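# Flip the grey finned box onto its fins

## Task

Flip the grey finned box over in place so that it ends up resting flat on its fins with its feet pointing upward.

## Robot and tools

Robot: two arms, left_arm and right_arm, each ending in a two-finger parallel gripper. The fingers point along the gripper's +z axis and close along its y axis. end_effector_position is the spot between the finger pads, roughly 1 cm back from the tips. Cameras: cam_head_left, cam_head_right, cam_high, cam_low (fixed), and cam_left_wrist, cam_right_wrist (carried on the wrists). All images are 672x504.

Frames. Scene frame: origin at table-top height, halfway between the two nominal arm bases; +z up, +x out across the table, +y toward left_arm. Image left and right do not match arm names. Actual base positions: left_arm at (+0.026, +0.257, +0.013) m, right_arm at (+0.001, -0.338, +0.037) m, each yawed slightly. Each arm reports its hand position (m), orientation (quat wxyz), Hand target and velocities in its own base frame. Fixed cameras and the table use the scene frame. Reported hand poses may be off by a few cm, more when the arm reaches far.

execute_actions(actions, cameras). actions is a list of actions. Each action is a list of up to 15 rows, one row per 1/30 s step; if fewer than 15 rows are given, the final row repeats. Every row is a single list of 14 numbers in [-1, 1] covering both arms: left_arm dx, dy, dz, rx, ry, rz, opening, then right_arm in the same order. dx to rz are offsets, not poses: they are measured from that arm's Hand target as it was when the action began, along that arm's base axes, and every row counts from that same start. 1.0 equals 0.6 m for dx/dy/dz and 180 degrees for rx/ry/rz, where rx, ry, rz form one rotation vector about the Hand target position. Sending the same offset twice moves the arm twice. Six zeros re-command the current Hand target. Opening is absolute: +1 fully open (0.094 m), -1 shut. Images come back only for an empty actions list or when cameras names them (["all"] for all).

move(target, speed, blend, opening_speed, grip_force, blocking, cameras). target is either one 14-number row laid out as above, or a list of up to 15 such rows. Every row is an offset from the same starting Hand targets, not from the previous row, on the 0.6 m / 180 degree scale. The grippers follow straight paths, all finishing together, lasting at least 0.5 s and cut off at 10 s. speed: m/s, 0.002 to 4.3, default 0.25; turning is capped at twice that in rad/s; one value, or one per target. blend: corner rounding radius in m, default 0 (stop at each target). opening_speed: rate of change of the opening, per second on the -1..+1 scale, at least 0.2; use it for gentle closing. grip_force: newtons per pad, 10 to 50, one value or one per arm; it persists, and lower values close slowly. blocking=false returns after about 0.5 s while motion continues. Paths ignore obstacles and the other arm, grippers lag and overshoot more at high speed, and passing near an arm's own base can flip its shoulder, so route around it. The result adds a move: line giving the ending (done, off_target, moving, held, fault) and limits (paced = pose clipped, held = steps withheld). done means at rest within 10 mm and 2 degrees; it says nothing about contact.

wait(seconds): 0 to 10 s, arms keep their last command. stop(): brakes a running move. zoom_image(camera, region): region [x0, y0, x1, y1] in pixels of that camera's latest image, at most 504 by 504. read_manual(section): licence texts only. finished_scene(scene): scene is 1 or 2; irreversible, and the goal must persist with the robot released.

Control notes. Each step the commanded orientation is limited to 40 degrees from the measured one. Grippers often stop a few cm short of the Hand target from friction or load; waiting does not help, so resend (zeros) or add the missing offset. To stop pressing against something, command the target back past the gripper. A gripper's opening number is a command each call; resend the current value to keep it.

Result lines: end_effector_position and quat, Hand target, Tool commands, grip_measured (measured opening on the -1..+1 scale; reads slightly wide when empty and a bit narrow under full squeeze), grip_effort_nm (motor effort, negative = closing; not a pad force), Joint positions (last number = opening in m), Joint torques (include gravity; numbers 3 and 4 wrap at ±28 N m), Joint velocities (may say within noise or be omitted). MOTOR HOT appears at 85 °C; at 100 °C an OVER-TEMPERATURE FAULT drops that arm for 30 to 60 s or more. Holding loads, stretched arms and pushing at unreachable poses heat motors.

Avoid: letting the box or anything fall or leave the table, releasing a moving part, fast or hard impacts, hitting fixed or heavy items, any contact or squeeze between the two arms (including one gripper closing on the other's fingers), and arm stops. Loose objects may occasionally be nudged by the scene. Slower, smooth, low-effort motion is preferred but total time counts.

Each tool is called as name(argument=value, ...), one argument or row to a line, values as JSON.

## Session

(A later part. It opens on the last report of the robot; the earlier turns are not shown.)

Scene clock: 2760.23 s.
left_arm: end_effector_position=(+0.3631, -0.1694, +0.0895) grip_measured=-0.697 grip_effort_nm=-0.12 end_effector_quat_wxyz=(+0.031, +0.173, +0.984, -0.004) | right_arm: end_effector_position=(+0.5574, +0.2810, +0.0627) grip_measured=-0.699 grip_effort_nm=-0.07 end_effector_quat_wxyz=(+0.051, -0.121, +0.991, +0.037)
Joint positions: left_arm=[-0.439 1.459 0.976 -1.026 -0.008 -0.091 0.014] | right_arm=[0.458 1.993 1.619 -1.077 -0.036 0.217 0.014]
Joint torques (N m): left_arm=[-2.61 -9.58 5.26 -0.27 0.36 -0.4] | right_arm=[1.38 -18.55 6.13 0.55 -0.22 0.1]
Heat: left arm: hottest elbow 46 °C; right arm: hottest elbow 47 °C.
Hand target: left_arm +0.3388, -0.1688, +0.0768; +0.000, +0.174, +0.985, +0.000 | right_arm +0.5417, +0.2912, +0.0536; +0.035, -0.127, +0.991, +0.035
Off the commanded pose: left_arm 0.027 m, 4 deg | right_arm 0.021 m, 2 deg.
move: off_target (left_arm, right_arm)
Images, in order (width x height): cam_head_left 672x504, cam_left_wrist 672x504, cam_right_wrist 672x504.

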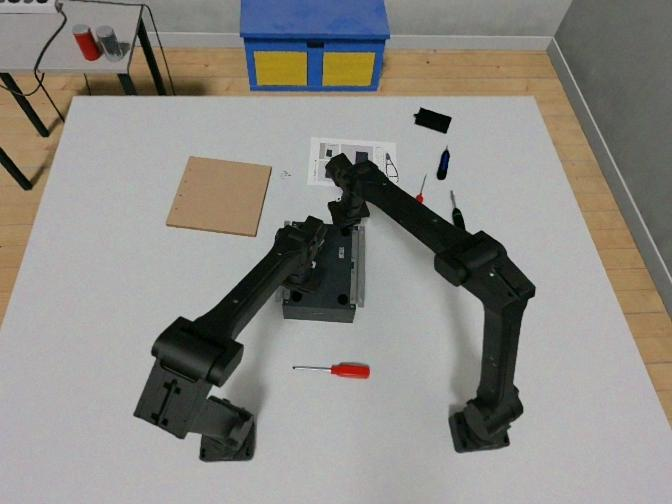

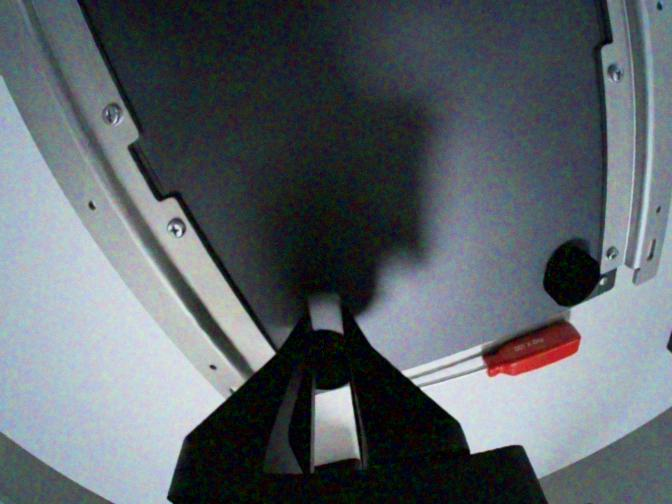

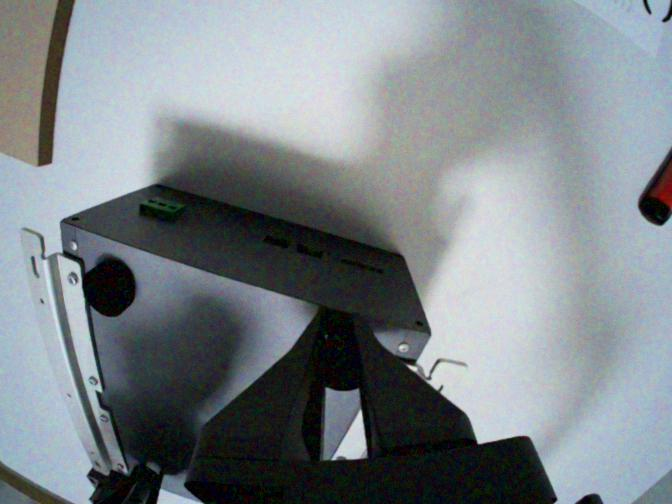

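move(
  target=[
    [0.06, 0.0, 0.015, 0, 0, 0, -0.70, 0.05, -0.015, 0.01, 0, 0, 0, -0.70],
    [0.06, 0.0, 0.2, 0, 0, 0, -0.70, 0.05, -0.015, 0.22, 0, 0, 0, -0.70],
  ],
  speed=0.04,
  cameras=["cam_left_wrist", "cam_right_wrist", "cam_head_left"],
)

Scene clock: 2774.93 s.
left_arm: end_effector_position=(+0.3630, -0.1664, +0.1767) grip_measured=-0.697 grip_effort_nm=-0.12 end_effector_quat_wxyz=(-0.021, +0.172, +0.985, +0.007) | right_arm: end_effector_position=(+0.5588, +0.2820, +0.1593) grip_measured=-0.699 grip_effort_nm=-0.07 end_effector_quat_wxyz=(+0.012, -0.127, +0.992, +0.025)
Joint positions: left_arm=[-0.43 1.439 1.2 -1.376 -0.003 -0.085 0.014] | right_arm=[0.457 1.986 1.874 -1.42 -0.04 0.204 0.014]
Joint torques (N m): left_arm=[-0.09 -10.87 11.93 0.16 0.16 -0.07] | right_arm=[-1.32 -20.13 11.38 0.34 -0.2 -0.13]
Heat: left arm: hottest elbow 46 °C; right arm: hottest elbow 47 °C.
Hand target: left_arm +0.3748, -0.1689, +0.1969; +0.000, +0.174, +0.985, +0.000 | right_arm +0.5718, +0.2821, +0.1856; +0.036, -0.127, +0.991, +0.035
Off the commanded pose: left_arm 0.023 m, 3 deg | right_arm 0.029 m, 3 deg.
move: off_target (left_arm, right_arm)
Images, in order (width x height): cam_head_left 672x504, cam_left_wrist 672x504, cam_right_wrist 672x504.

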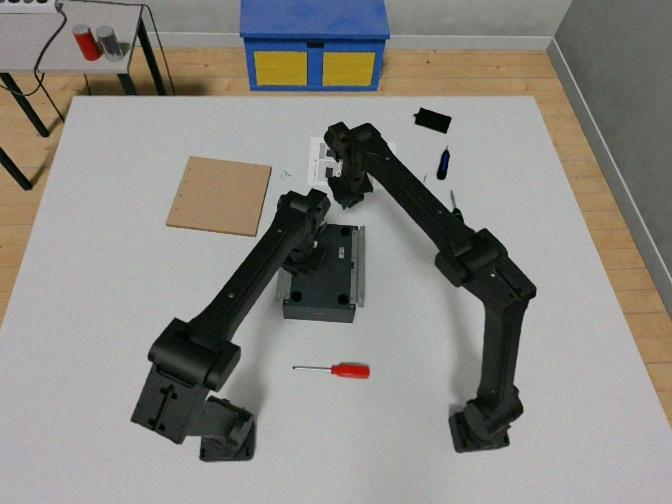

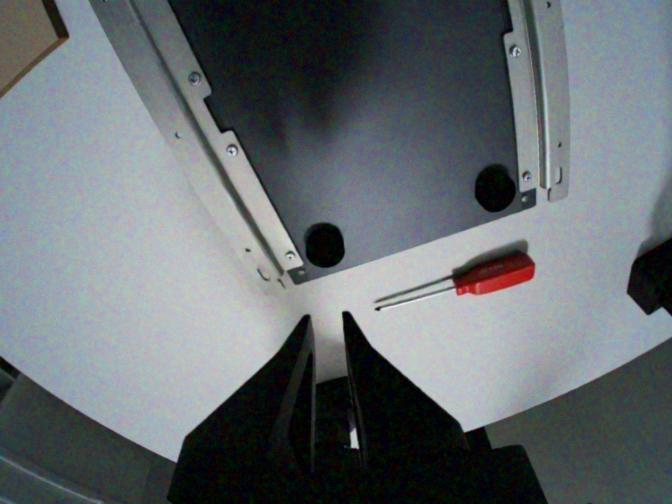

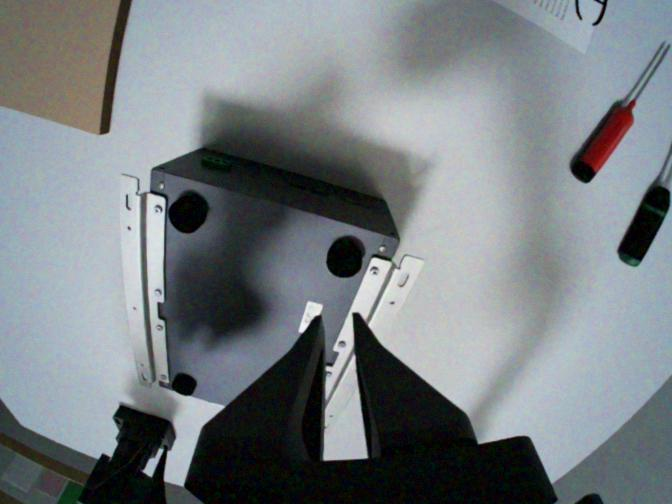

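move(
  target=[
    [0.0, 0.1, 0.05, 0, 0, 0, -0.70, -0.05, -0.15, 0.05, 0, 0, 0, -0.70],
    [-0.05, 0.35, 0.05, 0, 0, 0, -0.70, -0.2, -0.45, 0.05, 0, 0, 0, -0.70],
  ],
  speed=0.12,
  blend=[0.02, 0],
  cameras=["all"],
)

zoom_image(
  camera="cam_low",
  region=[260, 210, 440, 330],
)

zoom_image(
  camera="cam_high",
  region=[240, 160, 480, 340],
)

Scene clock: 2789.20 s.
left_arm: end_effector_position=(+0.3494, +0.0394, +0.2238) grip_measured=-0.697 grip_effort_nm=-0.12 end_effector_quat_wxyz=(-0.001, +0.171, +0.985, +0.001) | right_arm: end_effector_position=(+0.4495, +0.0162, +0.2108) grip_measured=-0.699 grip_effort_nm=-0.07 end_effector_quat_wxyz=(+0.024, -0.126, +0.991, +0.035)
Joint positions: left_arm=[0.112 1.263 1.158 -1.466 -0.003 0.456 0.014] | right_arm=[0.008 1.498 1.353 -1.387 -0.075 -0.244 0.014]
Joint torques (N m): left_arm=[-0.09 -8.41 8.65 0.28 0.21 -0.07] | right_arm=[-1.38 -12.4 7.75 1.03 -0.27 -0.14]
Heat: left arm: hottest elbow 48 °C; right arm: hottest elbow 50 °C.
Hand target: left_arm +0.3448, +0.0412, +0.2269; +0.000, +0.174, +0.985, +0.000 | right_arm +0.4517, +0.0121, +0.2155; +0.035, -0.127, +0.991, +0.035
Off the commanded pose: left_arm 0.006 m, 0 deg | right_arm 0.007 m, 1 deg.
move: done

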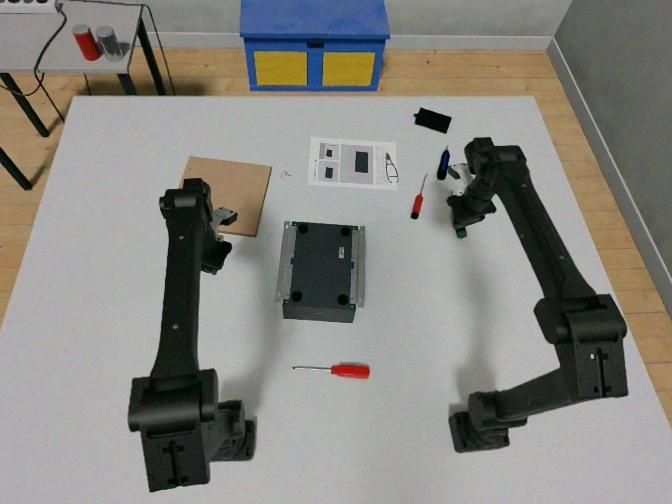

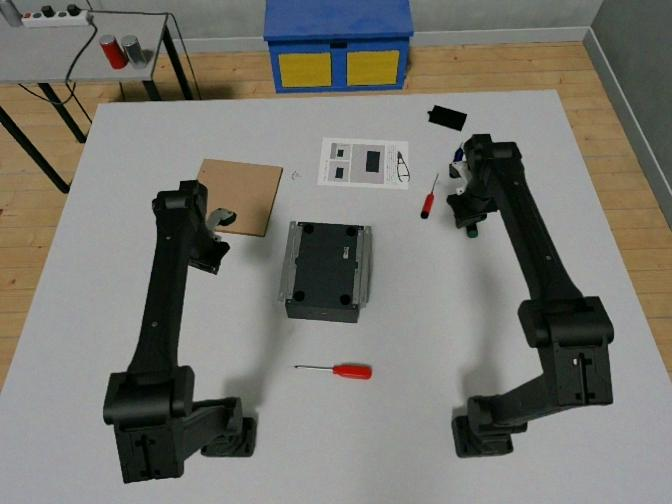

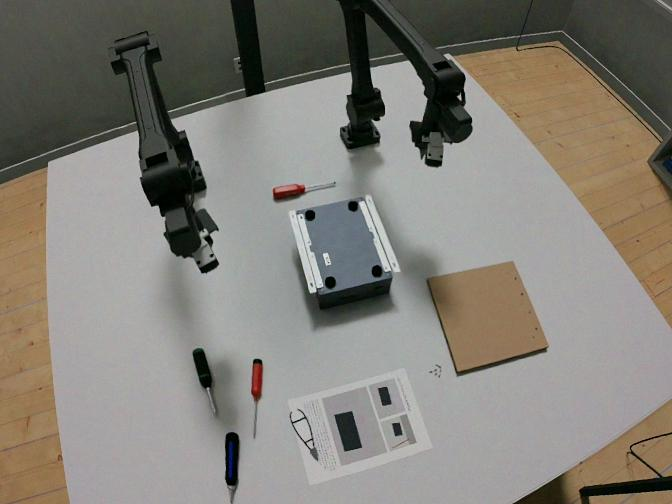

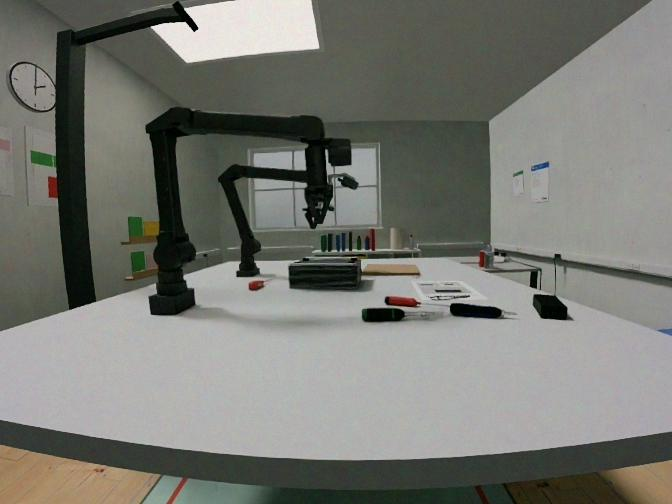

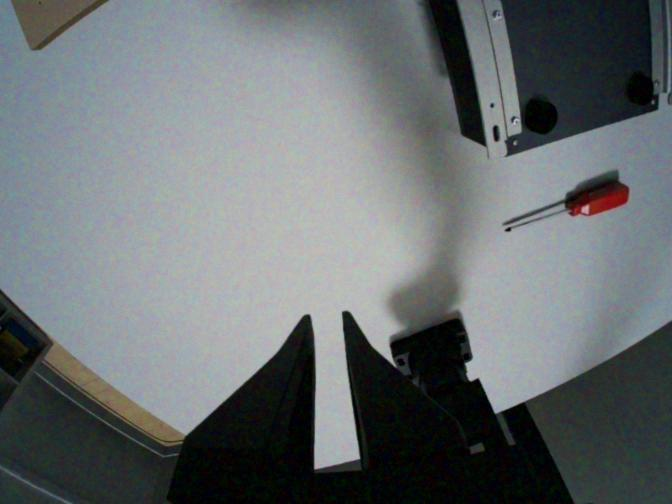

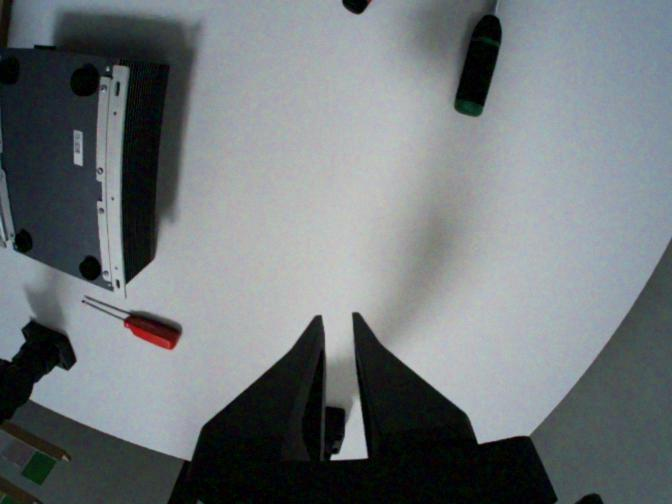

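Scaled by 2.800.

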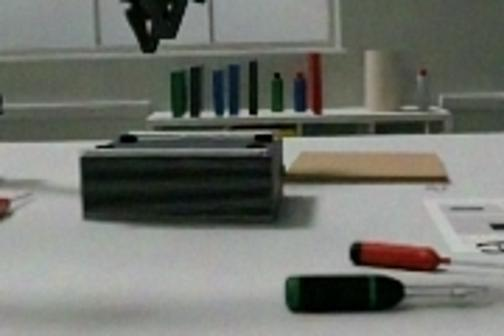

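Scaled by 2.100.

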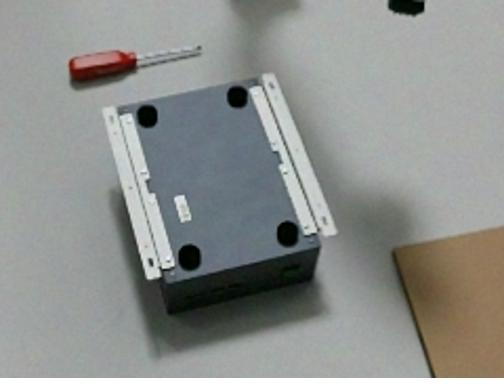

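wait(
  seconds=2,
  cameras=["cam_low"],
)

finished_scene(
  scene=2,
)

Scene clock: 2795.03 s.
left_arm: end_effector_position=(+0.3494, +0.0394, +0.2238) grip_measured=-0.697 grip_effort_nm=-0.12 end_effector_quat_wxyz=(-0.001, +0.171, +0.985, +0.001) | right_arm: end_effector_position=(+0.4495, +0.0162, +0.2108) grip_measured=-0.699 grip_effort_nm=-0.07 end_effector_quat_wxyz=(+0.024, -0.126, +0.991, +0.035)
Joint positions: left_arm=[0.112 1.263 1.158 -1.466 -0.003 0.457 0.014] | right_arm=[0.008 1.498 1.353 -1.387 -0.075 -0.244 0.014]
Joint torques (N m): left_arm=[-0.15 -8.41 8.68 0.25 0.21 -0.06] | right_arm=[-1.26 -12.75 7.99 1.1 -0.27 -0.15]
Heat: left arm: hottest elbow 48 °C; right arm: hottest elbow 49 °C.
Hand target: left_arm +0.3448, +0.0412, +0.2269; +0.000, +0.174, +0.985, +0.000 | right_arm +0.4517, +0.0121, +0.2155; +0.035, -0.127, +0.991, +0.035
Tool commands: left_gripper/opening=-0.7 right_gripper/opening=-0.7
Off the commanded pose: left_arm 0.006 m, 0 deg | right_arm 0.007 m, 1 deg.
wait: 2.00 s; at rest from the start
Images, in order (width x height): cam_low 672x504.

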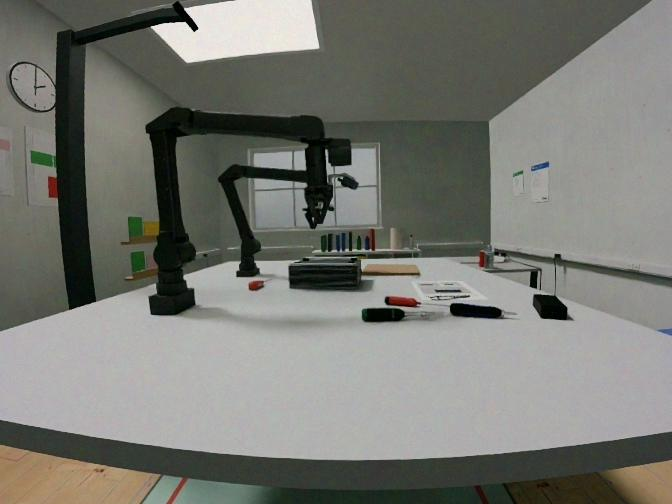

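The scene is finished: the task was done.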